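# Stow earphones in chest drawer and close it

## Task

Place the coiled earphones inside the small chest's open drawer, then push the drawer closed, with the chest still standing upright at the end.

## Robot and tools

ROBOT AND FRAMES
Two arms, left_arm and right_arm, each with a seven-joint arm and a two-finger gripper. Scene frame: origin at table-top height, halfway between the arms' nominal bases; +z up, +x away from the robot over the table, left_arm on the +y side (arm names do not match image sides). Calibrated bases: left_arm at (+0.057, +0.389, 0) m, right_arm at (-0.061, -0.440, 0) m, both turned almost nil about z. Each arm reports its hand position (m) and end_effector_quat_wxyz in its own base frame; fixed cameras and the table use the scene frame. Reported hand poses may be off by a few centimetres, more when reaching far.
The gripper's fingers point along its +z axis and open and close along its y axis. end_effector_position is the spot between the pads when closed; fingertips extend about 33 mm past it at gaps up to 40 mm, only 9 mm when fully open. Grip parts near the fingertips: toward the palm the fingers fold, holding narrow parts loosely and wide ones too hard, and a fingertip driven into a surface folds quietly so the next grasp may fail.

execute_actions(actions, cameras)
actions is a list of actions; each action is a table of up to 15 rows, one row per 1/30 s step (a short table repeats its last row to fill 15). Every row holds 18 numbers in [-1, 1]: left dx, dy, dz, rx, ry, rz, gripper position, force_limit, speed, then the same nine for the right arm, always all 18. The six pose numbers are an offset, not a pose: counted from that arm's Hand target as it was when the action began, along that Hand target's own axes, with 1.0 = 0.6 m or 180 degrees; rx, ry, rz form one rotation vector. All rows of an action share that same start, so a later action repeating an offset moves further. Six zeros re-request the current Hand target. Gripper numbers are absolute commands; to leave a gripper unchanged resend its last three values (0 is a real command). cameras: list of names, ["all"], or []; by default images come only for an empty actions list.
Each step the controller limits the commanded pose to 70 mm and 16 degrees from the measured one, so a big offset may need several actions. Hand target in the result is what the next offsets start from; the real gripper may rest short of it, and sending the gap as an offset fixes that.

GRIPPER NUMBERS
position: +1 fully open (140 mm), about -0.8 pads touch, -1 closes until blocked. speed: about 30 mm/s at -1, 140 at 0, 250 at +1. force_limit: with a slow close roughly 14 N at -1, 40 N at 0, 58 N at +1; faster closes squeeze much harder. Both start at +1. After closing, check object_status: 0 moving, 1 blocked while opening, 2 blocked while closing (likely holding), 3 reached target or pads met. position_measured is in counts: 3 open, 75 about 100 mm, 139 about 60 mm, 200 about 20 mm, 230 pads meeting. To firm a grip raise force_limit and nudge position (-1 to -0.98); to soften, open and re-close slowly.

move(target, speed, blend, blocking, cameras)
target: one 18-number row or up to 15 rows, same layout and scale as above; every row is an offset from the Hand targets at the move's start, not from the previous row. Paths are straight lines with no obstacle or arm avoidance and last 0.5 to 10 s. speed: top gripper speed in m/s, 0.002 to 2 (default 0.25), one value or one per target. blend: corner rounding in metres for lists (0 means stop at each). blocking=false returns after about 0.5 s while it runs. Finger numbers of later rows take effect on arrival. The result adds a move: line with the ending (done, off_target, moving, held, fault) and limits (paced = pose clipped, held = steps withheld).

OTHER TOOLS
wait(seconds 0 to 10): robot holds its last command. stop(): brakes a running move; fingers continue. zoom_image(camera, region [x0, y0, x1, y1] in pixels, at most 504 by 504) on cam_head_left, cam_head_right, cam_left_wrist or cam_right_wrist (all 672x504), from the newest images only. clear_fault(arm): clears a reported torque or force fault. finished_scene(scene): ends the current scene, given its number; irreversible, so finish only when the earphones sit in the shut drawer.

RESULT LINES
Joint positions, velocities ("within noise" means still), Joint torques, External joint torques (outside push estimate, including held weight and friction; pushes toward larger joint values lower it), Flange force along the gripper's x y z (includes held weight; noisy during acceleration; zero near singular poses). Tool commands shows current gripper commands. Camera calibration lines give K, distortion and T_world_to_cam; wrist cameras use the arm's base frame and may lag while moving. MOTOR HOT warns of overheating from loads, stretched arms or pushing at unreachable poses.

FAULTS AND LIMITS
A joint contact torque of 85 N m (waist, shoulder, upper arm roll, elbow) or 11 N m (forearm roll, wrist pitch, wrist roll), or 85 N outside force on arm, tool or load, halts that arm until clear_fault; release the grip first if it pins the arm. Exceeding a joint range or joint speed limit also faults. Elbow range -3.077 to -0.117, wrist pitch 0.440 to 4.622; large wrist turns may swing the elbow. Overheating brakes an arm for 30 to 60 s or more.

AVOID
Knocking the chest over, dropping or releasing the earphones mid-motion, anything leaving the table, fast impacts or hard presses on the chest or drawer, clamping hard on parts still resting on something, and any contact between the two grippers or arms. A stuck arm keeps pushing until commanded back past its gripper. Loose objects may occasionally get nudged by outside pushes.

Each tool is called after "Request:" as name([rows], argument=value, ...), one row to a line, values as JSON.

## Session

Request:
execute_actions(actions=[])

Request:
zoom_image(camera="cam_head_right", region=[180, 180, 460, 420])

Request:
zoom_image(camera="cam_head_left", region=[180, 180, 460, 420])

Scene clock: 0.00 s.
left_arm: end_effector_position=(+0.5214, +0.0669, +0.1598) position_measured=3 object_status=3 end_effector_quat_wxyz=(+0.335, +0.351, +0.874, +0.009) | right_arm: end_effector_position=(+0.7057, -0.2096, +0.3684) position_measured=3 object_status=3 end_effector_quat_wxyz=(+0.509, +0.764, +0.392, -0.062)
Joint positions: left_arm=[0.268 -0.227 -0.102 -2.674 -1.361 2.794 -2.548] | right_arm=[0 0.22 0.03 -1.778 -1.215 2.036 -1.908]
Joint velocities: within noise
Joint torques (N m): no reading
External joint torques (N m): no reading
Flange force (N): no reading
Hand target: left_arm +0.5214, +0.0669, +0.1598; +0.335, +0.351, +0.874, +0.009 | right_arm +0.7057, -0.2096, +0.3684; +0.509, +0.764, +0.392, -0.062
Tool commands: left_gripper/position=+1.0 left_gripper/force_limit=+1.0 left_gripper/speed=+1.0 right_gripper/position=+1.0 right_gripper/force_limit=+1.0 right_gripper/speed=+1.0
camera_calibration:
cam_left_wrist: T_world_to_cam=[[0.596558, 0.765465, 0.241208, -0.39487], [0.309322, -0.496618, 0.810981, -0.24878], [0.740566, -0.409186, -0.533037, -0.130109], [0, 0, 0, 1]] pos_world=[0.40887, 0.125472, 0.227649]
cam_right_wrist: T_world_to_cam=[[0.65669, -0.150555, 0.73898, -0.763811], [-0.751825, -0.207748, 0.625779, 0.2614], [0.0593077, -0.966527, -0.249617, -0.00983147], [0, 0, 0, 1]] pos_world=[0.698697, -0.0701923, 0.398408]

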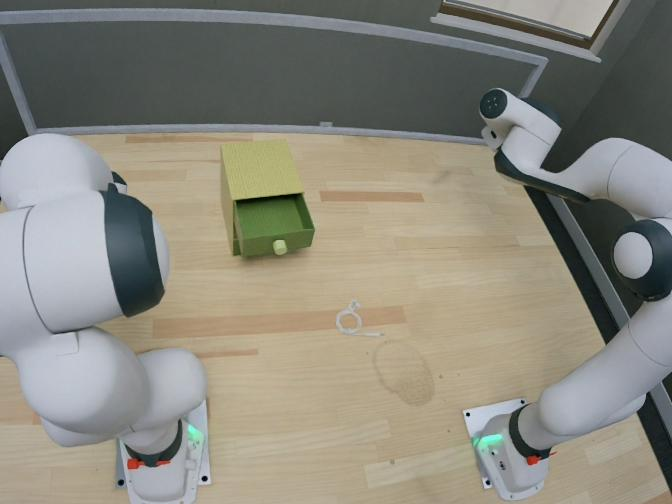

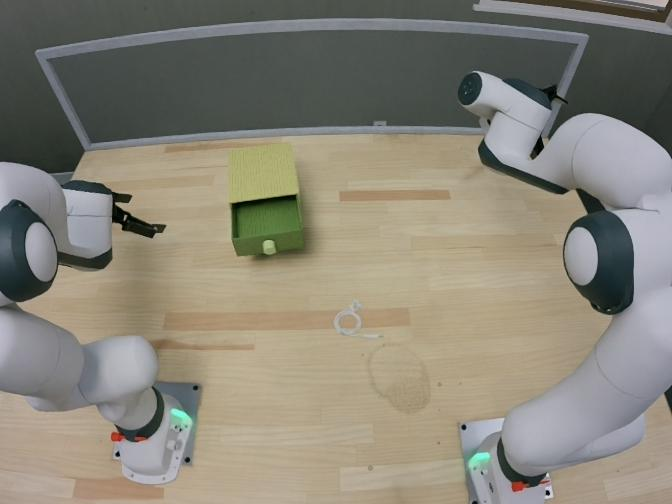

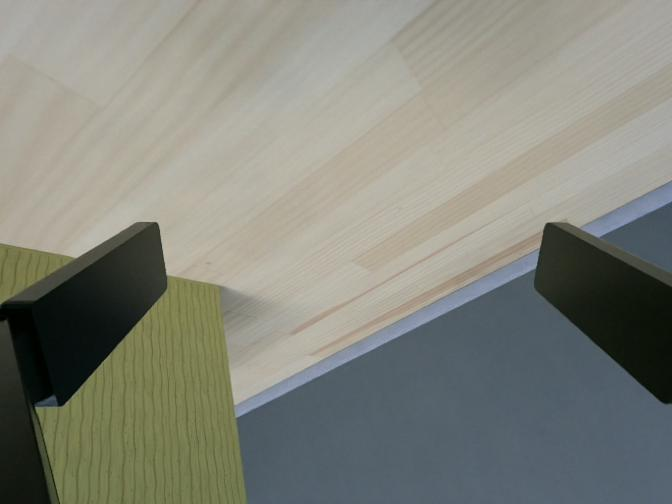

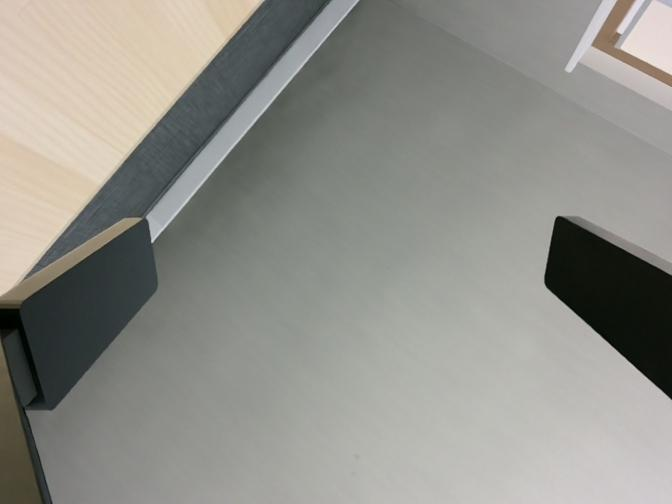

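Scaled by 1.800.

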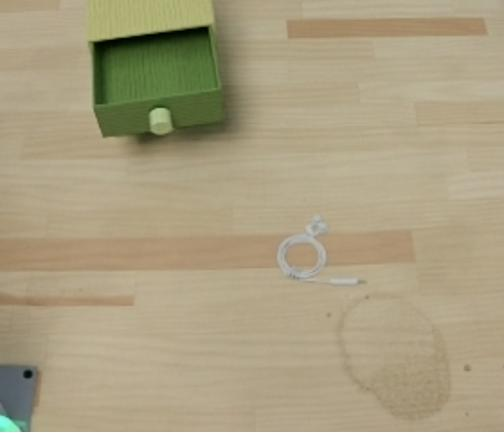

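Scaled by 1.800.

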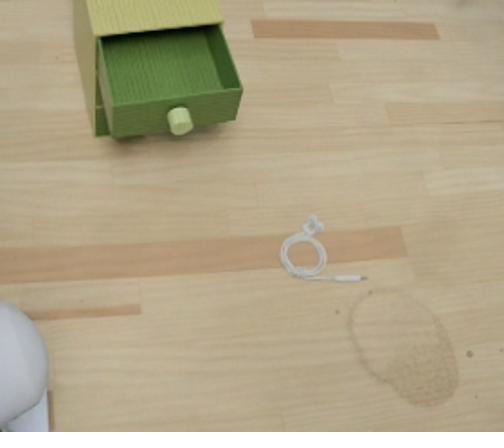

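Request:
move([
  [-0.134,-0.302,-0.426,0.105,-0.031,0.306,-0.32,-1,0,0,0,0,0,0,0,1,1,1],
  [-0.399,-0.887,-0.094,0.3,-0.0892,0.873,-0.32,-1,0,0,0,0,0,0,0,1,1,1],
], blend=[0.05,0], cameras=["all"])

Scene clock: 49.33 s.
left_arm: end_effector_position=(+0.2919, -0.4706, +0.2090) position_measured=169 object_status=3 end_effector_quat_wxyz=(+0.002, +0.967, -0.255, +0.001) | right_arm: end_effector_position=(+0.7057, -0.2096, +0.3684) position_measured=3 object_status=3 end_effector_quat_wxyz=(+0.509, +0.764, +0.392, -0.062)
Joint positions: left_arm=[-0.441 0.029 -0.578 -2.068 0.016 2.097 -2.082] | right_arm=[0 0.22 0.03 -1.778 -1.215 2.036 -1.908]
Joint velocities: left_arm=[-0.001 0 0.001 0.002 0.003 -0.004 0] | right_arm=[within noise]
Joint torques (N m): left_arm=[-0.19 -27.87 -0.51 24.95 1.26 2.47 0.14] | right_arm=[1.03 -41.79 0.21 23.57 -0.51 0.73 0.11]
External joint torques (N m): left_arm=[-0.06 0.82 0.11 0.58 0.46 -0.18 0.14] | right_arm=[0.81 -1.72 -0.07 -1.16 0.08 0.03 0.05]
Flange force (N): left_arm=[5.3 2.6 -0.1] | right_arm=[-6.6 -6.7 -3.3]
Hand target: left_arm +0.2908, -0.4699, +0.2083; +0.000, +0.966, -0.258, +0.000 | right_arm +0.7057, -0.2096, +0.3684; +0.509, +0.764, +0.392, -0.062
Off the commanded pose: left_arm 0.001 m, 0 deg | right_arm 0.000 m, 0 deg.
move: done
camera_calibration:
cam_left_wrist: T_world_to_cam=[[-0.475411, -0.879746, 0.00560176, -0.270487], [-0.828372, 0.449774, 0.333921, 0.392602], [-0.296285, 0.154109, -0.942585, 0.499401], [0, 0, 0, 1]] pos_world=[0.344593, -0.491505, 0.341146]
cam_right_wrist: T_world_to_cam=[[0.65669, -0.150555, 0.73898, -0.763811], [-0.751825, -0.207748, 0.625779, 0.2614], [0.0593077, -0.966527, -0.249617, -0.00983147], [0, 0, 0, 1]] pos_world=[0.698697, -0.0701923, 0.398408]

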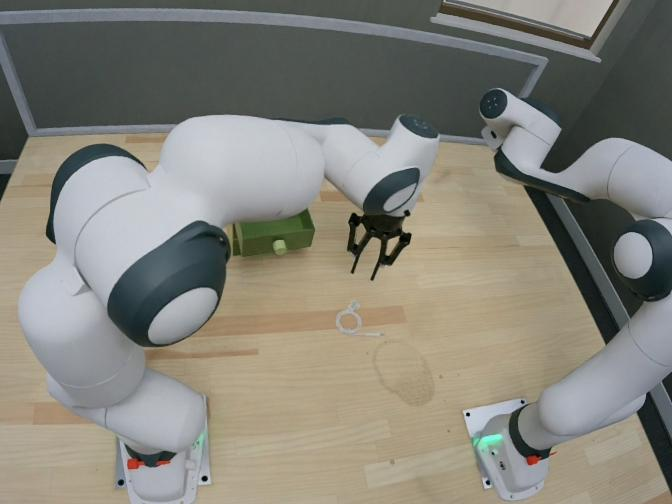

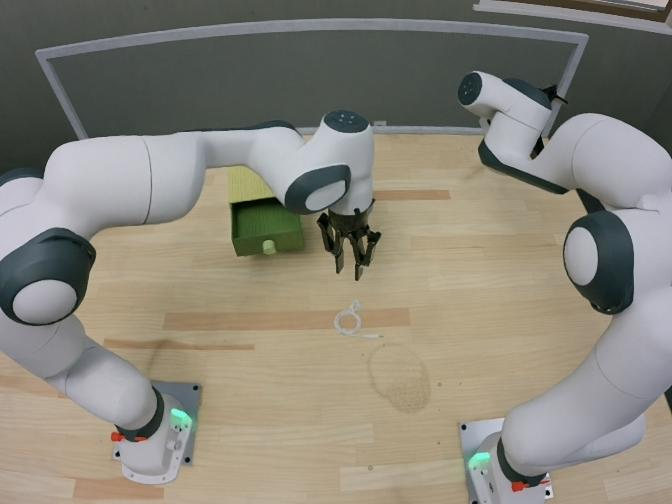

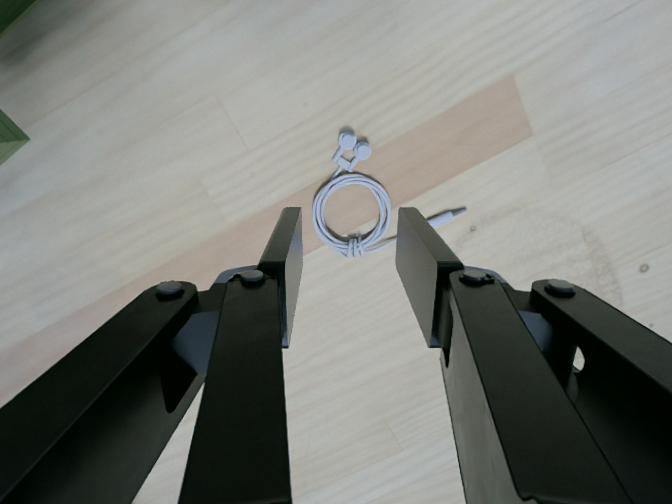

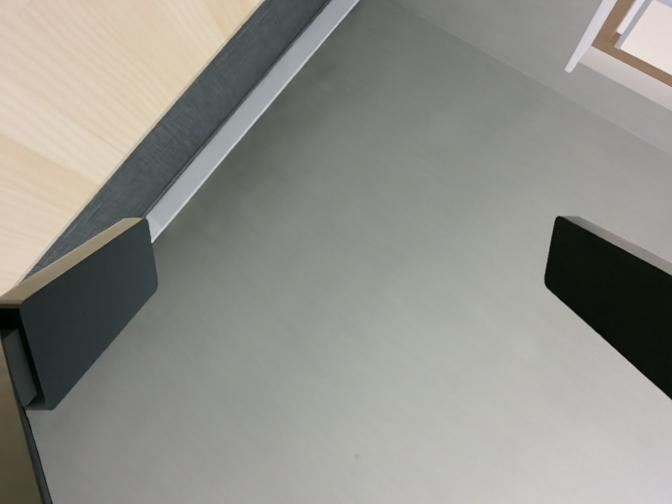

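Request:
move(target=[0.0225,0.0023,0.247,0,0,0,-0.32,-1,0,0,0,0,0,0,0,1,1,1], cameras=["cam_left_wrist"])

Scene clock: 63.20 s.
left_arm: end_effector_position=(+0.3009, -0.4762, +0.0597) position_measured=169 object_status=3 end_effector_quat_wxyz=(-0.001, +0.966, -0.260, -0.002) | right_arm: end_effector_position=(+0.7057, -0.2096, +0.3684) position_measured=3 object_status=3 end_effector_quat_wxyz=(+0.509, +0.764, +0.392, -0.062)
Joint positions: left_arm=[-0.503 0.309 -0.511 -2.156 0.222 2.41 -2.205] | right_arm=[0 0.22 0.03 -1.778 -1.215 2.036 -1.908]
Joint velocities: left_arm=[0.001 0.001 0 0 -0.001 0.001 -0.005] | right_arm=[within noise]
Joint torques (N m): left_arm=[-0.44 -35.43 -3.67 21.74 1.1 2.94 -0.27] | right_arm=[1.01 -41.84 0.24 23.54 -0.52 0.74 0.09]
External joint torques (N m): left_arm=[-0.32 -0.01 0.98 0.72 0.48 0.35 -0.27] | right_arm=[0.93 -1.5 0.08 -1.33 0.09 0.05 0.04]
Flange force (N): left_arm=[3.3 2.4 2.5] | right_arm=[-6.3 -6.9 -3.3]
Hand target: left_arm +0.3017, -0.4778, +0.0601; +0.000, +0.966, -0.258, +0.000 | right_arm +0.7057, -0.2096, +0.3684; +0.509, +0.764, +0.392, -0.062
Off the commanded pose: left_arm 0.002 m, 0 deg | right_arm 0.000 m, 0 deg.
move: done
camera_calibration:
cam_left_wrist: T_world_to_cam=[[-0.484201, -0.874957, 0.000544786, -0.265084], [-0.822109, 0.455168, 0.341992, 0.452545], [-0.299476, 0.165145, -0.939703, 0.368233], [0, 0, 0, 1]] pos_world=[0.353965, -0.498733, 0.191408]
Images, in order (width x height): cam_left_wrist 672x504.

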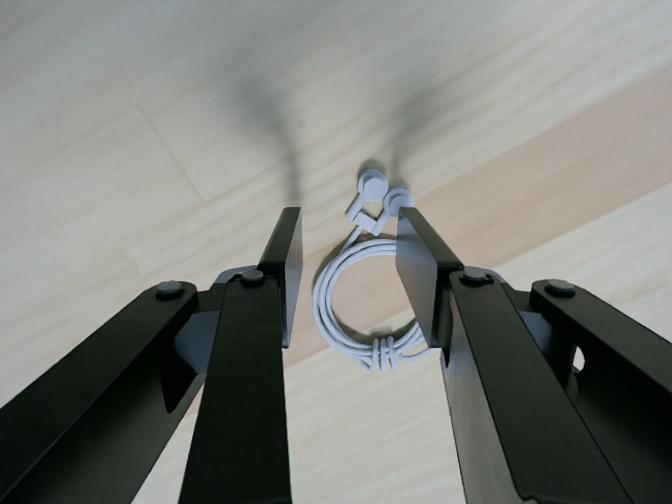

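Request:
move(target=[0.0018,0.0133,0.0375,0,0,0,-0.32,-1,0,0,0,0,0,0,0,1,1,1], speed=0.05, cameras=["cam_left_wrist"])

Scene clock: 74.20 s.
left_arm: end_effector_position=(+0.2988, -0.4853, +0.0397) position_measured=169 object_status=3 end_effector_quat_wxyz=(+0.000, +0.966, -0.260, +0.000) | right_arm: end_effector_position=(+0.7057, -0.2096, +0.3684) position_measured=3 object_status=3 end_effector_quat_wxyz=(+0.509, +0.764, +0.392, -0.062)
Joint positions: left_arm=[-0.539 0.362 -0.483 -2.141 0.26 2.448 -2.242] | right_arm=[0 0.22 0.03 -1.778 -1.215 2.036 -1.908]
Joint velocities: left_arm=[0 0 0 0.001 0.001 0.001 -0.007] | right_arm=[within noise]
Joint torques (N m): left_arm=[-0.26 -34.92 -3.78 20.38 1.11 2.93 -0.32] | right_arm=[1.03 -41.84 0.23 23.57 -0.51 0.75 0.07]
External joint torques (N m): left_arm=[-0.27 1.96 1.28 -0.14 0.51 0.32 -0.32] | right_arm=[0.87 -1.8 0 -1.14 0.08 0.06 0.01]
Flange force (N): left_arm=[4.6 3.3 7.2] | right_arm=[-6.7 -6.6 -3.4]
Hand target: left_arm +0.2987, -0.4853, +0.0376; +0.000, +0.966, -0.258, +0.000 | right_arm +0.7057, -0.2096, +0.3684; +0.509, +0.764, +0.392, -0.062
Off the commanded pose: left_arm 0.002 m, 0 deg | right_arm 0.000 m, 0 deg.
move: done
camera_calibration:
cam_left_wrist: T_world_to_cam=[[-0.48502, -0.874501, 0.00167158, -0.273622], [-0.823032, 0.457119, 0.337137, 0.463245], [-0.29559, 0.162142, -0.941454, 0.347811], [0, 0, 0, 1]] pos_world=[0.351363, -0.507436, 0.171729]
Images, in order (width x height): cam_left_wrist 672x504.

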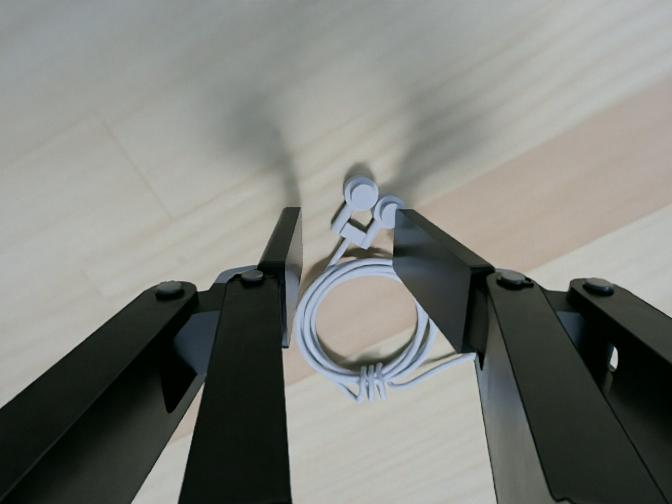

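Request:
move([
  [0,0,-0.033,0,0,0,-0.32,-1,0,0,0,0,0,0,0,1,1,1],
  [0.003,0.01,-0.033,0,0,0,-0.08,-1,0,0,0,0,0,0,0,1,1,1],
  [0.003,0.01,-0.003,0,0,0,-0.08,-1,0,0,0,0,0,0,0,1,1,1],
], speed=0.06, cameras=["cam_left_wrist"])

Scene clock: 86.43 s.
left_arm: end_effector_position=(+0.2972, -0.4906, +0.0400) position_measured=139 object_status=3 end_effector_quat_wxyz=(-0.001, +0.966, -0.260, -0.002) | right_arm: end_effector_position=(+0.7057, -0.2096, +0.3684) position_measured=3 object_status=3 end_effector_quat_wxyz=(+0.509, +0.764, +0.392, -0.062)
Joint positions: left_arm=[-0.552 0.373 -0.479 -2.123 0.26 2.437 -2.249] | right_arm=[0 0.22 0.03 -1.778 -1.215 2.036 -1.908]
Joint velocities: left_arm=[0 -0.001 -0.001 -0.001 0.001 0.004 -0.005] | right_arm=[within noise]
Joint torques (N m): left_arm=[-0.53 -37.04 -4.1 20.92 1.07 2.98 -0.08] | right_arm=[1.04 -41.8 0.19 23.52 -0.51 0.73 0.09]
External joint torques (N m): left_arm=[-0.31 0.27 1.26 0.4 0.46 0.4 -0.08] | right_arm=[0.92 -1.65 0 -1.27 0.09 0.04 0.03]
Flange force (N): left_arm=[2.6 1.7 3.4] | right_arm=[-6.6 -6.9 -3.4]
Hand target: left_arm +0.2972, -0.4914, +0.0394; +0.000, +0.966, -0.258, +0.000 | right_arm +0.7057, -0.2096, +0.3684; +0.509, +0.764, +0.392, -0.062
Off the commanded pose: left_arm 0.001 m, 0 deg | right_arm 0.000 m, 0 deg.
move: done
camera_calibration:
cam_left_wrist: T_world_to_cam=[[-0.483702, -0.875232, 0.000969377, -0.279724], [-0.822869, 0.45514, 0.340198, 0.463146], [-0.298193, 0.163757, -0.940353, 0.349981], [0, 0, 0, 1]] pos_world=[0.350167, -0.512932, 0.171815]
Images, in order (width x height): cam_left_wrist 672x504.

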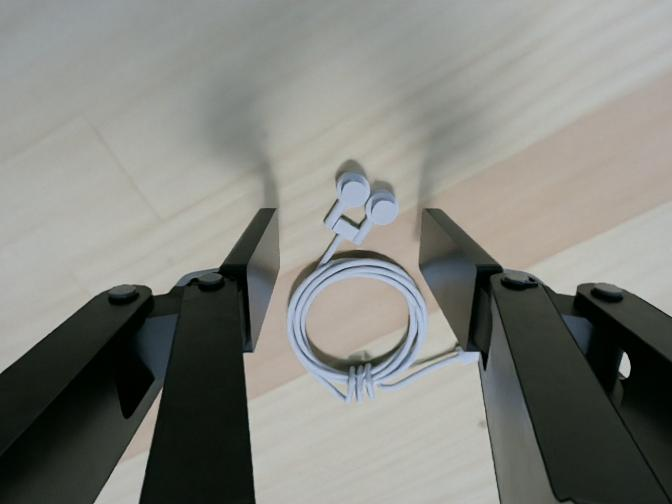

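Request:
move([
  [0,0,0.0065,0,0,0,-0.08,-0.6,-0.8,0,0,0,0,0,0,0,1,1,1],
  [0,0,0.0065,0,0,0,-1,-0.6,-0.8,0,0,0,0,0,0,0,1,1,1],
], speed=0.04)

Request:
wait(seconds=1, cameras=["cam_left_wrist"])


Scene clock: 94.33 s.
left_arm: end_effector_position=(+0.2973, -0.4907, +0.0401) position_measured=139 object_status=3 end_effector_quat_wxyz=(-0.001, +0.966, -0.259, -0.001) | right_arm: end_effector_position=(+0.7057, -0.2096, +0.3684) position_measured=3 object_status=3 end_effector_quat_wxyz=(+0.509, +0.764, +0.392, -0.062)
Joint positions: left_arm=[-0.552 0.373 -0.479 -2.123 0.26 2.437 -2.251] | right_arm=[0 0.22 0.03 -1.778 -1.215 2.036 -1.908]
Joint torques (N m): left_arm=[-0.46 -37.04 -4.28 20.91 1.08 2.92 -0.22] | right_arm=[1.03 -41.81 0.19 23.55 -0.5 0.74 0.03]
External joint torques (N m): left_arm=[-0.45 0.27 0.9 0.35 0.48 0.34 -0.22] | right_arm=[0.82 -1.79 -0.09 -1.2 0.1 0.04 -0.02]
Flange force (N): left_arm=[2.3 2.2 3.2] | right_arm=[-6.9 -6.7 -3.4]
Hand target: left_arm +0.2972, -0.4914, +0.0394; +0.000, +0.966, -0.258, +0.000 | right_arm +0.7057, -0.2096, +0.3684; +0.509, +0.764, +0.392, -0.062
Tool commands: left_gripper/position=-0.08 left_gripper/force_limit=-1.0 left_gripper/speed=+0.0 right_gripper/position=+1.0 right_gripper/force_limit=+1.0 right_gripper/speed=+1.0
Off the commanded pose: left_arm 0.001 m, 0 deg | right_arm 0.000 m, 0 deg.
wait: 1.00 s; at rest from the start
camera_calibration:
cam_left_wrist: T_world_to_cam=[[-0.482263, -0.876026, 0.00138897, -0.280653], [-0.823714, 0.454003, 0.339673, 0.462998], [-0.298192, 0.162667, -0.940543, 0.349581], [0, 0, 0, 1]] pos_world=[0.350271, -0.512927, 0.171918]
Images, in order (width x height): cam_left_wrist 672x504.

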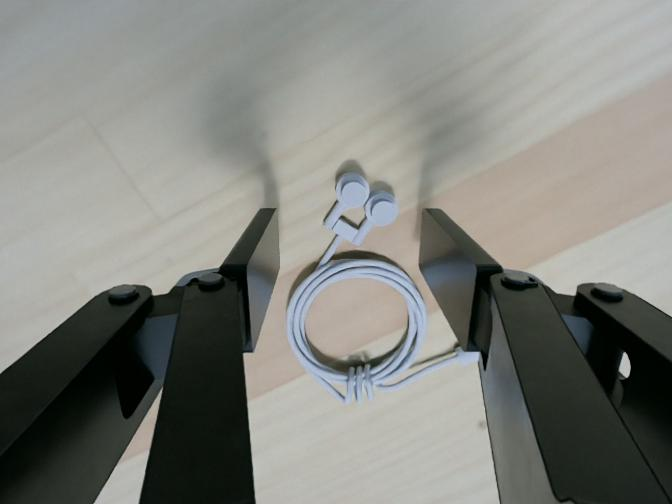

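Request:
move([
  [0,0,0.0065,0,0,0,-0.08,-0.6,-0.8,0,0,0,0,0,0,1,1,1],
  [0,0,0.0065,0,0,0,-1,-0.6,-0.8,0,0,0,0,0,0,1,1,1],
], speed=0.04)

Request:
wait(seconds=1, cameras=["cam_left_wrist"])

Scene clock: 103.00 s.
left_arm: end_effector_position=(+0.2976, -0.4911, +0.0366) position_measured=213 object_status=0 end_effector_quat_wxyz=(+0.000, +0.966, -0.259, -0.001) | right_arm: end_effector_position=(+0.7057, -0.2096, +0.3684) position_measured=3 object_status=3 end_effector_quat_wxyz=(+0.509, +0.764, +0.392, -0.062)
Joint positions: left_arm=[-0.558 0.38 -0.473 -2.123 0.265 2.445 -2.254] | right_arm=[0 0.22 0.03 -1.778 -1.215 2.036 -1.908]
Joint torques (N m): left_arm=[-0.43 -37.03 -4.29 20.63 0.98 2.91 -0.19] | right_arm=[1 -41.84 0.21 23.52 -0.51 0.74 0.1]
External joint torques (N m): left_arm=[-0.42 0.63 0.95 0.04 0.38 0.3 -0.19] | right_arm=[0.91 -1.54 0.04 -1.39 0.09 0.05 0.04]
Flange force (N): left_arm=[2.0 1.9 3.8] | right_arm=[-6.6 -7.2 -3.3]
Hand target: left_arm +0.2972, -0.4914, +0.0355; +0.000, +0.966, -0.258, +0.000 | right_arm +0.7057, -0.2096, +0.3684; +0.509, +0.764, +0.392, -0.062
Off the commanded pose: left_arm 0.001 m, 0 deg | right_arm 0.000 m, 0 deg.
move: done

Scene clock: 104.00 s.
left_arm: end_effector_position=(+0.2976, -0.4911, +0.0366) position_measured=213 object_status=2 end_effector_quat_wxyz=(+0.000, +0.966, -0.259, -0.001) | right_arm: end_effector_position=(+0.7057, -0.2096, +0.3684) position_measured=3 object_status=3 end_effector_quat_wxyz=(+0.509, +0.764, +0.392, -0.062)
Joint positions: left_arm=[-0.558 0.38 -0.473 -2.123 0.265 2.445 -2.254] | right_arm=[0 0.22 0.03 -1.778 -1.215 2.036 -1.908]
Joint torques (N m): left_arm=[-0.43 -37.03 -4.31 20.61 0.96 2.93 -0.2] | right_arm=[1.05 -41.81 0.22 23.55 -0.52 0.75 0.08]
External joint torques (N m): left_arm=[-0.49 0.55 0.84 0.11 0.36 0.33 -0.2] | right_arm=[0.93 -1.63 0.02 -1.24 0.08 0.06 0.03]
Flange force (N): left_arm=[1.9 2.0 3.6] | right_arm=[-6.5 -6.8 -3.4]
Hand target: left_arm +0.2972, -0.4914, +0.0355; +0.000, +0.966, -0.258, +0.000 | right_arm +0.7057, -0.2096, +0.3684; +0.509, +0.764, +0.392, -0.062
Tool commands: left_gripper/position=-1.0 left_gripper/force_limit=-0.6 left_gripper/speed=-0.8 right_gripper/position=+1.0 right_gripper/force_limit=+1.0 right_gripper/speed=+1.0
Off the commanded pose: left_arm 0.001 m, 0 deg | right_arm 0.000 m, 0 deg.
wait: 1.00 s; at rest by 0.17 s
camera_calibration:
cam_left_wrist: T_world_to_cam=[[-0.482487, -0.875902, 0.00143523, -0.280682], [-0.823944, 0.45442, 0.338555, 0.464935], [-0.297193, 0.162165, -0.940946, 0.345956], [0, 0, 0, 1]] pos_world=[0.350471, -0.513228, 0.168523]
Images, in order (width x height): cam_left_wrist 672x504.

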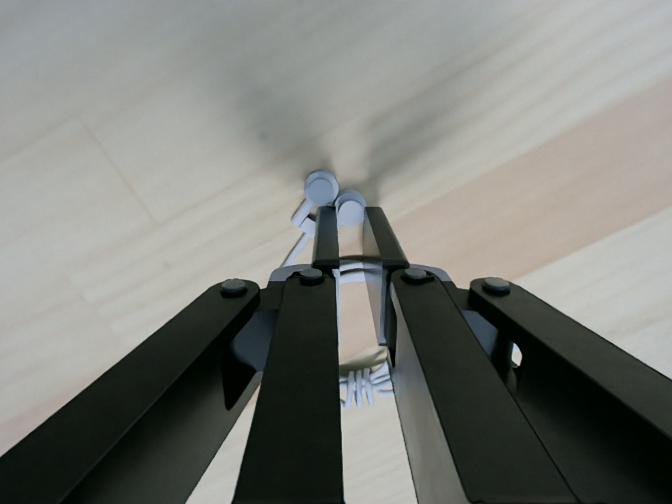

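Request:
move(target=[0,0,-0.05,0,0,0,-1,-0.6,-0.8,0,0,0,0,0,0,1,1,1], speed=0.04, cameras=["cam_left_wrist"])

Scene clock: 110.47 s.
left_arm: end_effector_position=(+0.2975, -0.4924, +0.0652) position_measured=213 object_status=2 end_effector_quat_wxyz=(+0.001, +0.966, -0.257, +0.001) | right_arm: end_effector_position=(+0.7057, -0.2096, +0.3684) position_measured=3 object_status=3 end_effector_quat_wxyz=(+0.509, +0.764, +0.392, -0.062)
Joint positions: left_arm=[-0.537 0.323 -0.501 -2.119 0.227 2.395 -2.234] | right_arm=[0 0.22 0.03 -1.778 -1.215 2.036 -1.908]
Joint velocities: left_arm=[0 -0.001 -0.001 0.002 0 -0.005 0.005] | right_arm=[within noise]
Joint torques (N m): left_arm=[0.7 -36.86 -4.73 21.78 0.18 2.51 0.16] | right_arm=[1.07 -41.79 0.27 23.55 -0.53 0.74 0.05]
External joint torques (N m): left_arm=[0.66 -0.55 -0.07 0.44 -0.45 -0.1 0.16] | right_arm=[0.87 -1.66 0 -1.25 0.07 0.04 -0.01]
Flange force (N): left_arm=[-0.2 -1.6 -2.7] | right_arm=[-6.6 -6.8 -3.4]
Hand target: left_arm +0.2973, -0.4914, +0.0655; +0.000, +0.966, -0.258, +0.000 | right_arm +0.7057, -0.2096, +0.3684; +0.509, +0.764, +0.392, -0.062
Off the commanded pose: left_arm 0.001 m, 0 deg | right_arm 0.000 m, 0 deg.
move: done
camera_calibration:
cam_left_wrist: T_world_to_cam=[[-0.479107, -0.877751, 0.00309093, -0.283935], [-0.826778, 0.452461, 0.33424, 0.45588], [-0.294778, 0.157582, -0.942483, 0.370126], [0, 0, 0, 1]] pos_world=[0.349981, -0.513817, 0.197342]
Images, in order (width x height): cam_left_wrist 672x504.

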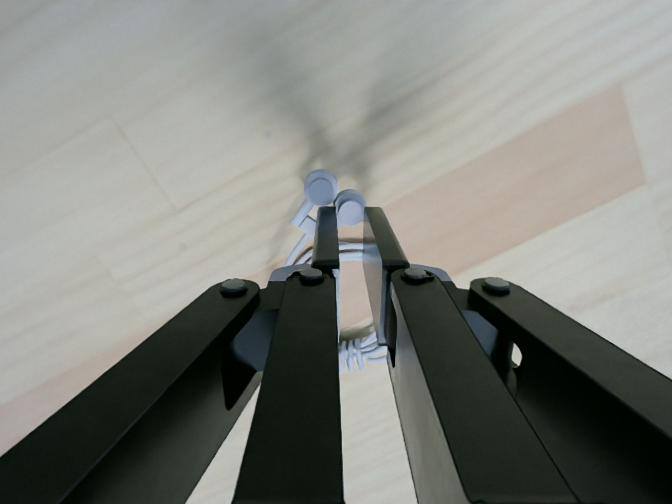

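Request:
move(target=[0,0,-0.58,0,0,0,-1,-0.6,-0.8,0,0,0,0,0,0,1,1,1], speed=0.12, cameras=["cam_left_wrist","cam_head_right"])

Request:
zoom_image(camera="cam_head_right", region=[220, 120, 460, 360])

Scene clock: 119.13 s.
left_arm: end_effector_position=(+0.2984, -0.4921, +0.4140) position_measured=213 object_status=2 end_effector_quat_wxyz=(+0.002, +0.966, -0.259, +0.001) | right_arm: end_effector_position=(+0.7057, -0.2096, +0.3684) position_measured=3 object_status=3 end_effector_quat_wxyz=(+0.509, +0.764, +0.392, -0.062)
Joint positions: left_arm=[-0.491 0.08 -0.565 -1.485 0.041 1.556 -2.1] | right_arm=[0 0.22 0.03 -1.778 -1.215 2.036 -1.908]
Joint velocities: left_arm=[0.003 -0.002 -0.001 0 0 -0.004 -0.002] | right_arm=[within noise]
Joint torques (N m): left_arm=[-0.41 -29.98 -1.27 24.71 1.33 2.54 -0.21] | right_arm=[1.03 -41.85 0.23 23.49 -0.51 0.75 0.06]
External joint torques (N m): left_arm=[-0.36 0.46 0.05 0.74 0.42 -0.09 -0.22] | right_arm=[1 -1.7 0.11 -1.3 0.09 0.07 0]
Flange force (N): left_arm=[5.7 4.0 -3.8] | right_arm=[-6.7 -7.0 -3.6]
Hand target: left_arm +0.2975, -0.4914, +0.4135; +0.000, +0.966, -0.258, +0.000 | right_arm +0.7057, -0.2096, +0.3684; +0.509, +0.764, +0.392, -0.062
Off the commanded pose: left_arm 0.001 m, 0 deg | right_arm 0.000 m, 0 deg.
move: done
camera_calibration:
cam_left_wrist: T_world_to_cam=[[-0.482956, -0.875626, 0.00569666, -0.283268], [-0.824277, 0.456811, 0.334501, 0.34123], [-0.2955, 0.156854, -0.942378, 0.69884], [0, 0, 0, 1]] pos_world=[0.350969, -0.51353, 0.546043]
Images, in order (width x height): cam_head_right 672x504, cam_left_wrist 672x504.

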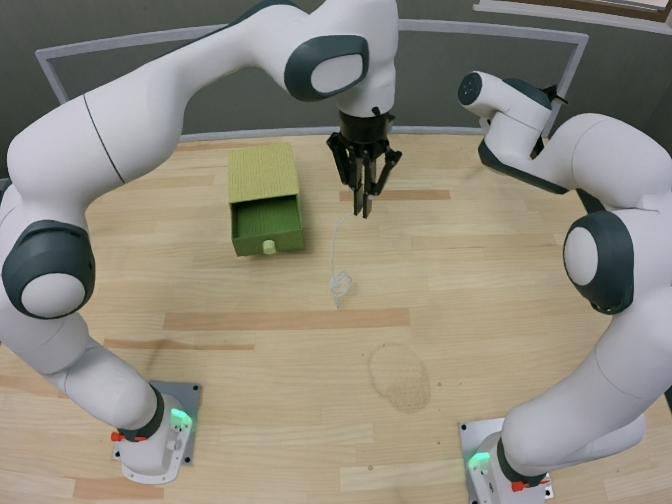

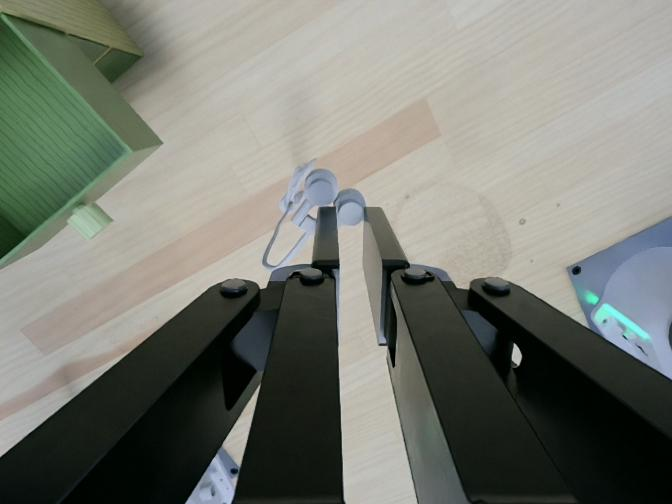

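Scaled by 2.100.

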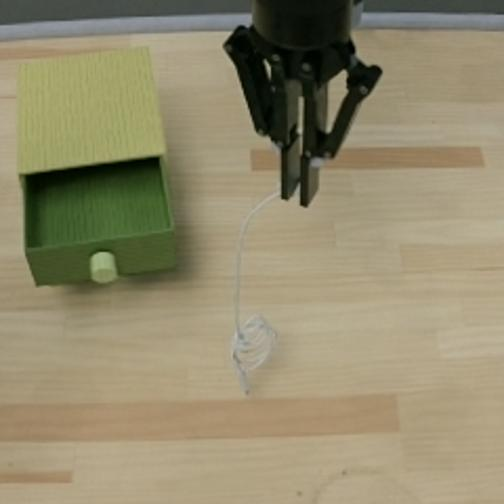

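Request:
move([
  [0,0,-0.15,0,0,0,-1,-0.6,-0.8,0,0,0,0,0,0,1,1,1],
  [0.047,-0.4437,-0.15,0,0,0,-1,-0.6,-0.8,0,0,0,0,0,0,1,1,1],
], speed=0.12, blend=[0.02,0], cameras=["cam_left_wrist","cam_head_right","cam_head_left"])

Request:
zoom_image(camera="cam_head_right", region=[180, 60, 380, 260])

Request:
zoom_image(camera="cam_head_left", region=[180, 60, 380, 260])

Scene clock: 138.70 s.
left_arm: end_effector_position=(+0.4538, -0.2735, +0.5029) position_measured=213 object_status=2 end_effector_quat_wxyz=(-0.002, +0.967, -0.256, -0.002) | right_arm: end_effector_position=(+0.7057, -0.2096, +0.3684) position_measured=3 object_status=3 end_effector_quat_wxyz=(+0.509, +0.764, +0.392, -0.062)
Joint positions: left_arm=[-0.195 0.033 -0.36 -1.288 0.014 1.314 -1.605] | right_arm=[0 0.22 0.03 -1.778 -1.215 2.036 -1.908]
Joint velocities: left_arm=[-0.001 0 0 -0.001 0.001 0 0.005] | right_arm=[within noise]
Joint torques (N m): left_arm=[0.24 -29.41 0.14 22.47 0.37 2.97 0.08] | right_arm=[0.98 -41.81 0.21 23.48 -0.51 0.73 0.07]
External joint torques (N m): left_arm=[0.31 0.34 0.52 0.37 -0.48 0.32 0.08] | right_arm=[0.91 -1.7 0.06 -1.3 0.09 0.04 0.01]
Flange force (N): left_arm=[1.4 -0.9 -0.8] | right_arm=[-6.8 -7.0 -3.5]
Hand target: left_arm +0.4548, -0.2748, +0.5034; +0.000, +0.966, -0.258, +0.000 | right_arm +0.7057, -0.2096, +0.3684; +0.509, +0.764, +0.392, -0.062
Off the commanded pose: left_arm 0.002 m, 0 deg | right_arm 0.000 m, 0 deg.
move: done
camera_calibration:
cam_left_wrist: T_world_to_cam=[[-0.476581, -0.87913, -0.000783751, -0.017847], [-0.826317, 0.447646, 0.341779, 0.33441], [-0.300118, 0.163533, -0.93978, 0.796905], [0, 0, 0, 1]] pos_world=[0.506989, -0.295708, 0.634607]
Images, in order (width x height): cam_head_left 672x504, cam_head_right 672x504, cam_left_wrist 672x504.

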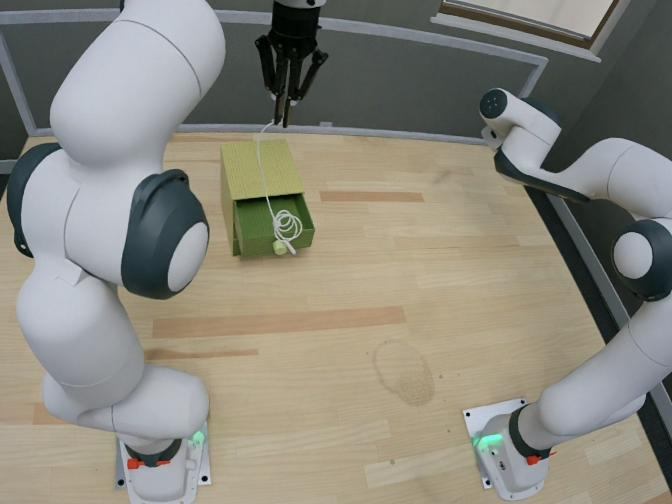

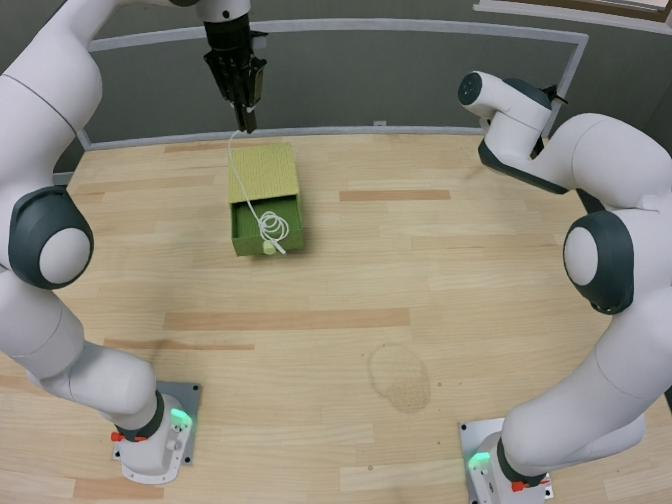

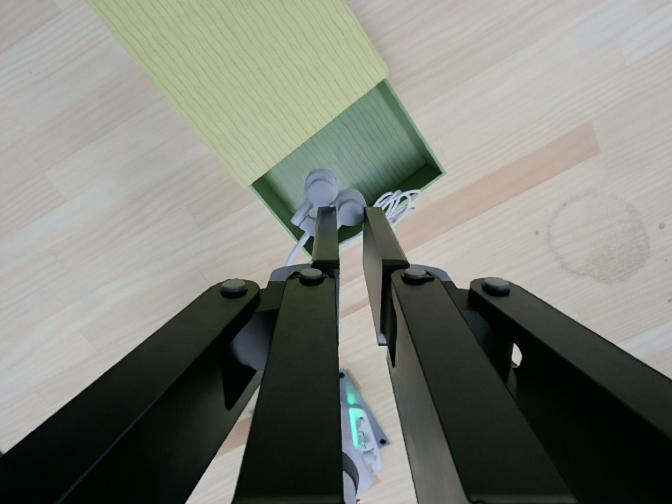

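Scaled by 2.520.

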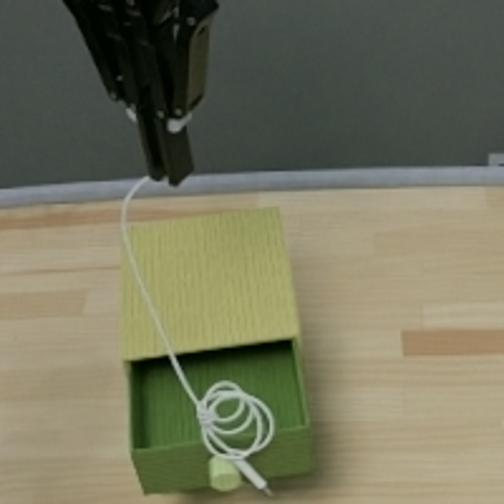

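Scaled by 2.520.

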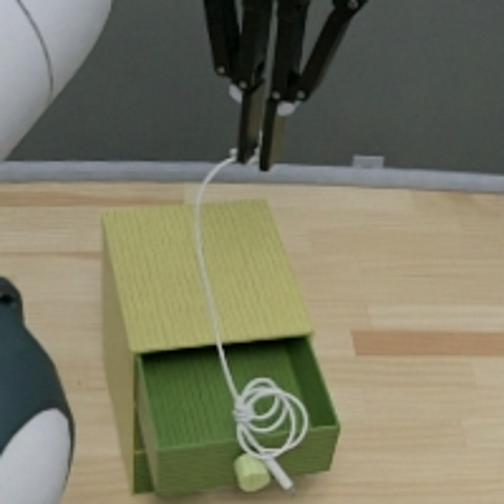

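Request:
move([
  [0.04,-0.081,0,0,0,0,-1,-0.6,-0.8,0,0,0,0,0,0,1,1,1],
  [0.04,-0.081,0.125,0,0,0,-1,-0.6,-0.8,0,0,0,0,0,0,1,1,1],
], speed=0.08, cameras=["cam_left_wrist","cam_head_right","cam_head_left"])

Request:
zoom_image(camera="cam_head_right", region=[180, 100, 380, 300])

Request:
zoom_image(camera="cam_head_left", region=[180, 100, 380, 300])

Scene clock: 155.80 s.
left_arm: end_effector_position=(+0.4987, -0.2445, +0.4280) position_measured=213 object_status=2 end_effector_quat_wxyz=(-0.001, +0.966, -0.257, -0.002) | right_arm: end_effector_position=(+0.7057, -0.2096, +0.3684) position_measured=3 object_status=3 end_effector_quat_wxyz=(+0.509, +0.764, +0.392, -0.062)
Joint positions: left_arm=[-0.142 0.022 -0.32 -1.504 0.009 1.52 -1.512] | right_arm=[0 0.22 0.03 -1.778 -1.215 2.036 -1.908]
Joint velocities: left_arm=[-0.001 0 -0.001 0 -0.001 0.003 0.003] | right_arm=[within noise]
Joint torques (N m): left_arm=[0.68 -32.06 0.6 23.69 0.37 2.94 0.13] | right_arm=[1.02 -41.82 0.2 23.57 -0.5 0.76 0.06]
External joint torques (N m): left_arm=[0.63 -0.75 0.75 -0.21 -0.51 0.3 0.13] | right_arm=[1.05 -1.81 0.14 -1.13 0.09 0.09 0]
Flange force (N): left_arm=[-5.2 -1.2 2.7] | right_arm=[-6.6 -6.6 -3.7]
Hand target: left_arm +0.4998, -0.2447, +0.4284; +0.000, +0.966, -0.258, +0.000 | right_arm +0.7057, -0.2096, +0.3684; +0.509, +0.764, +0.392, -0.062
Off the commanded pose: left_arm 0.001 m, 0 deg | right_arm 0.000 m, 0 deg.
move: done
camera_calibration:
cam_left_wrist: T_world_to_cam=[[-0.479542, -0.877519, 0.000186829, 0.0304553], [-0.824609, 0.450701, 0.341889, 0.384065], [-0.300098, 0.163796, -0.93974, 0.735332], [0, 0, 0, 1]] pos_world=[0.55198, -0.266818, 0.559708]
Images, in order (width x height): cam_head_left 672x504, cam_head_right 672x504, cam_left_wrist 672x504.

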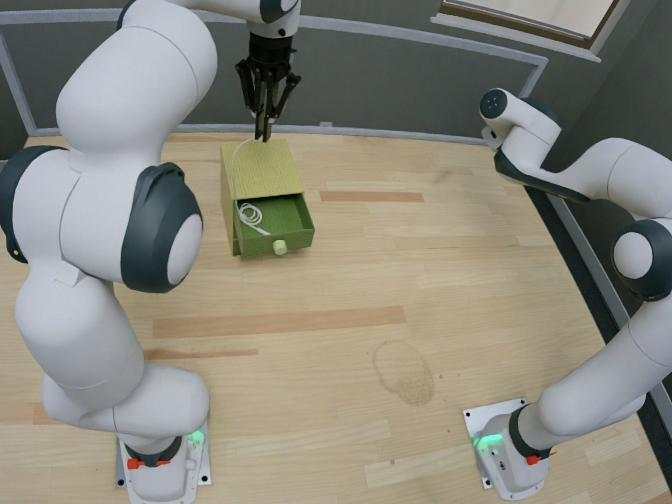

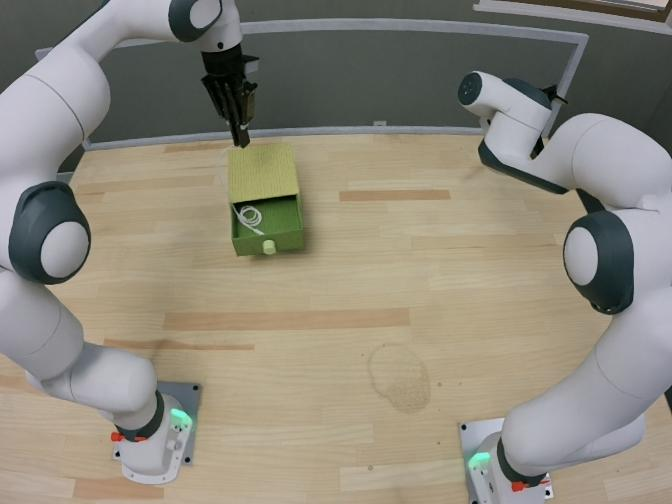

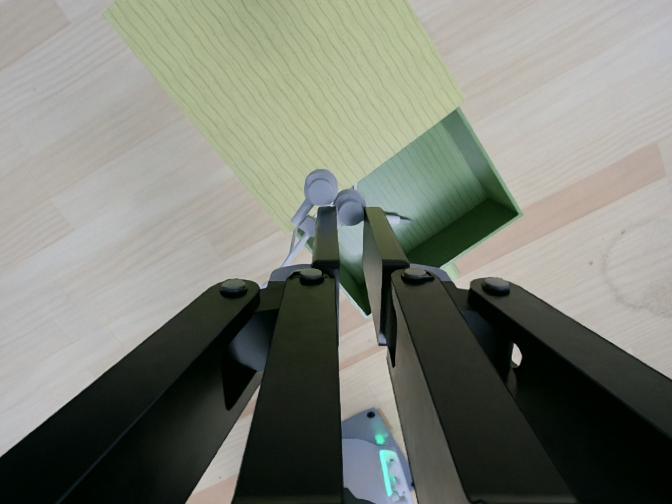

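Scaled by 2.520.

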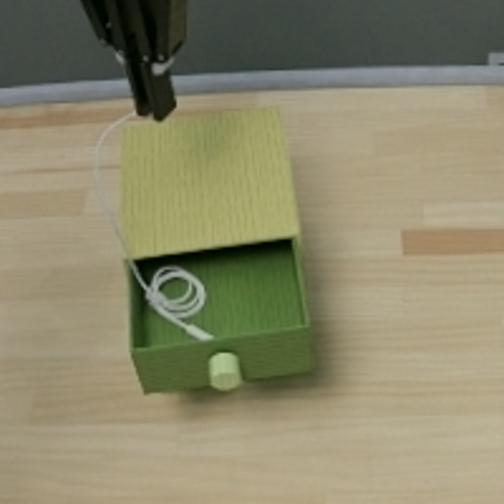

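Scaled by 2.520.

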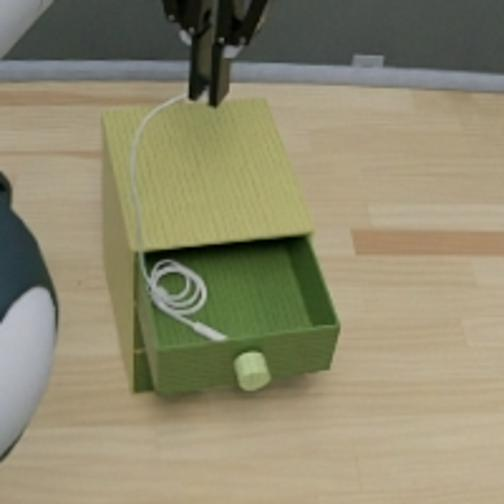

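Request:
move([
  [-0.021,0.147,0.08,0,0,0,-1,-0.6,-0.8,0,0,0,0,0,0,1,1,1],
  [-0.021,0.147,0.25,0,0,0,-1,-0.6,-0.8,0,0,0,0,0,0,1,1,1],
], speed=0.08, blend=[0.02,0], cameras=["cam_left_wrist","cam_head_right","cam_head_left"])

Request:
zoom_image(camera="cam_head_right", region=[180, 100, 380, 300])

Request:
zoom_image(camera="cam_head_left", region=[180, 100, 380, 300])

Scene clock: 166.67 s.
left_arm: end_effector_position=(+0.4442, -0.3139, +0.2789) position_measured=213 object_status=2 end_effector_quat_wxyz=(+0.000, +0.966, -0.259, -0.002) | right_arm: end_effector_position=(+0.7057, -0.2096, +0.3684) position_measured=3 object_status=3 end_effector_quat_wxyz=(+0.509, +0.764, +0.392, -0.062)
Joint positions: left_arm=[-0.204 -0.049 -0.403 -1.967 -0.022 1.918 -1.645] | right_arm=[0 0.22 0.03 -1.778 -1.215 2.036 -1.908]
Joint velocities: left_arm=[-0.001 0 -0.001 -0.001 0.001 0.003 -0.002] | right_arm=[within noise]
Joint torques (N m): left_arm=[0.09 -29.01 0.61 24.76 1.13 2.96 -0.17] | right_arm=[0.99 -41.83 0.19 23.6 -0.51 0.74 0.1]
External joint torques (N m): left_arm=[0.03 0.13 -0.04 -0.27 0.3 0.31 -0.17] | right_arm=[1 -1.47 0.11 -1.31 0.1 0.06 0.04]
Flange force (N): left_arm=[-0.1 0.3 1.5] | right_arm=[-6.1 -6.8 -3.3]
Hand target: left_arm +0.4448, -0.3148, +0.2784; +0.000, +0.966, -0.258, +0.000 | right_arm +0.7057, -0.2096, +0.3684; +0.509, +0.764, +0.392, -0.062
Off the commanded pose: left_arm 0.001 m, 0 deg | right_arm 0.000 m, 0 deg.
move: done
camera_calibration:
cam_left_wrist: T_world_to_cam=[[-0.482891, -0.875675, 0.00321601, -0.0553975], [-0.822836, 0.455004, 0.340458, 0.42235], [-0.299594, 0.161758, -0.940254, 0.589448], [0, 0, 0, 1]] pos_world=[0.497369, -0.336029, 0.410617]
Images, in order (width x height): cam_head_left 672x504, cam_head_right 672x504, cam_left_wrist 672x504.

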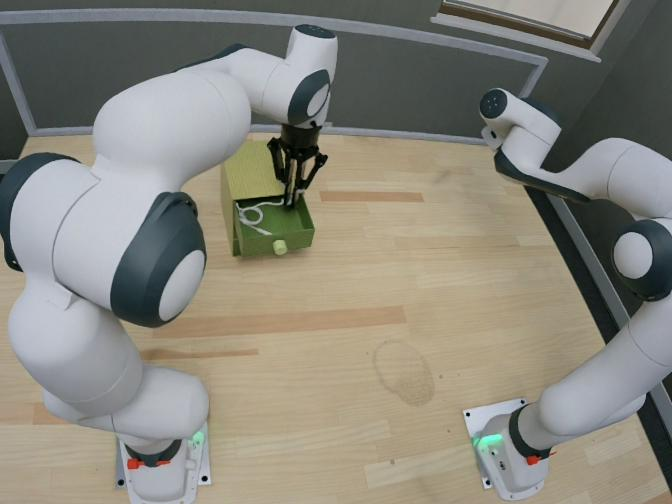

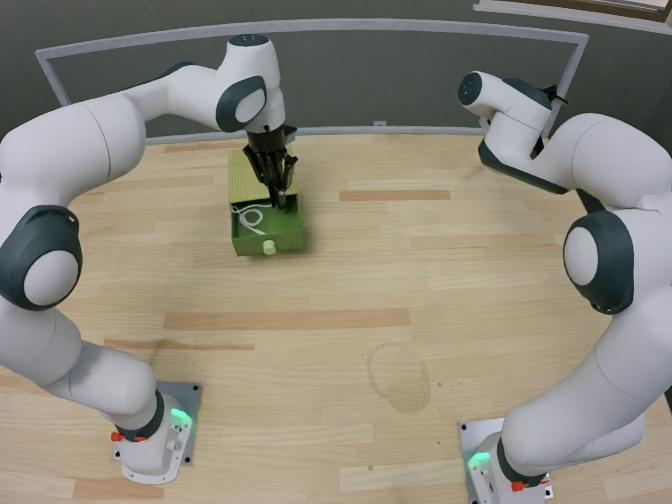

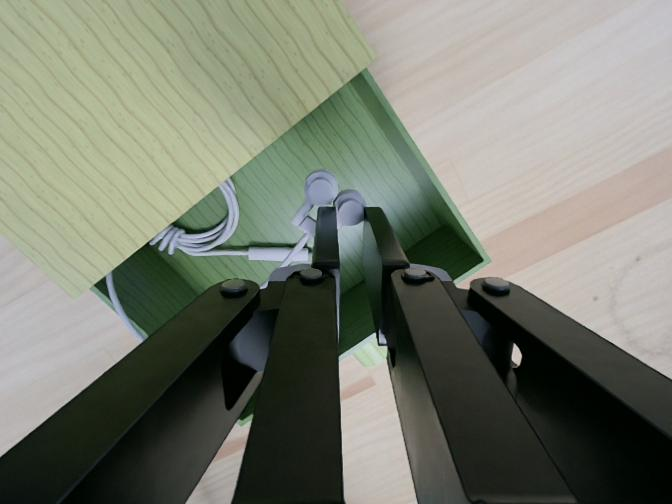

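Scaled by 2.520.

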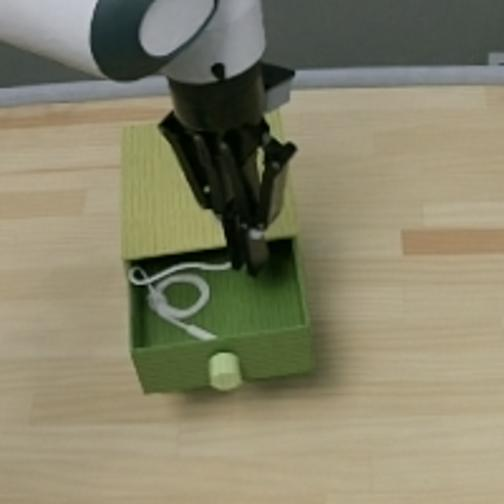

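Scaled by 2.520.

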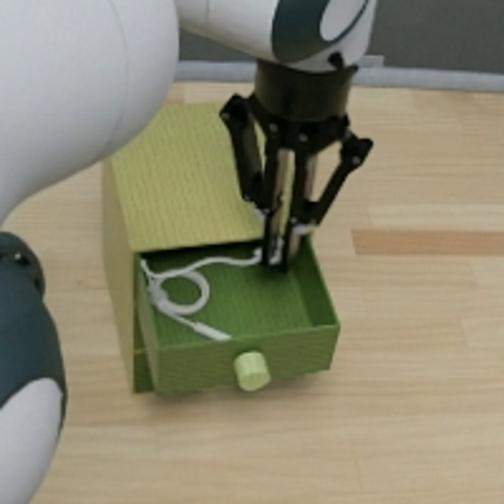

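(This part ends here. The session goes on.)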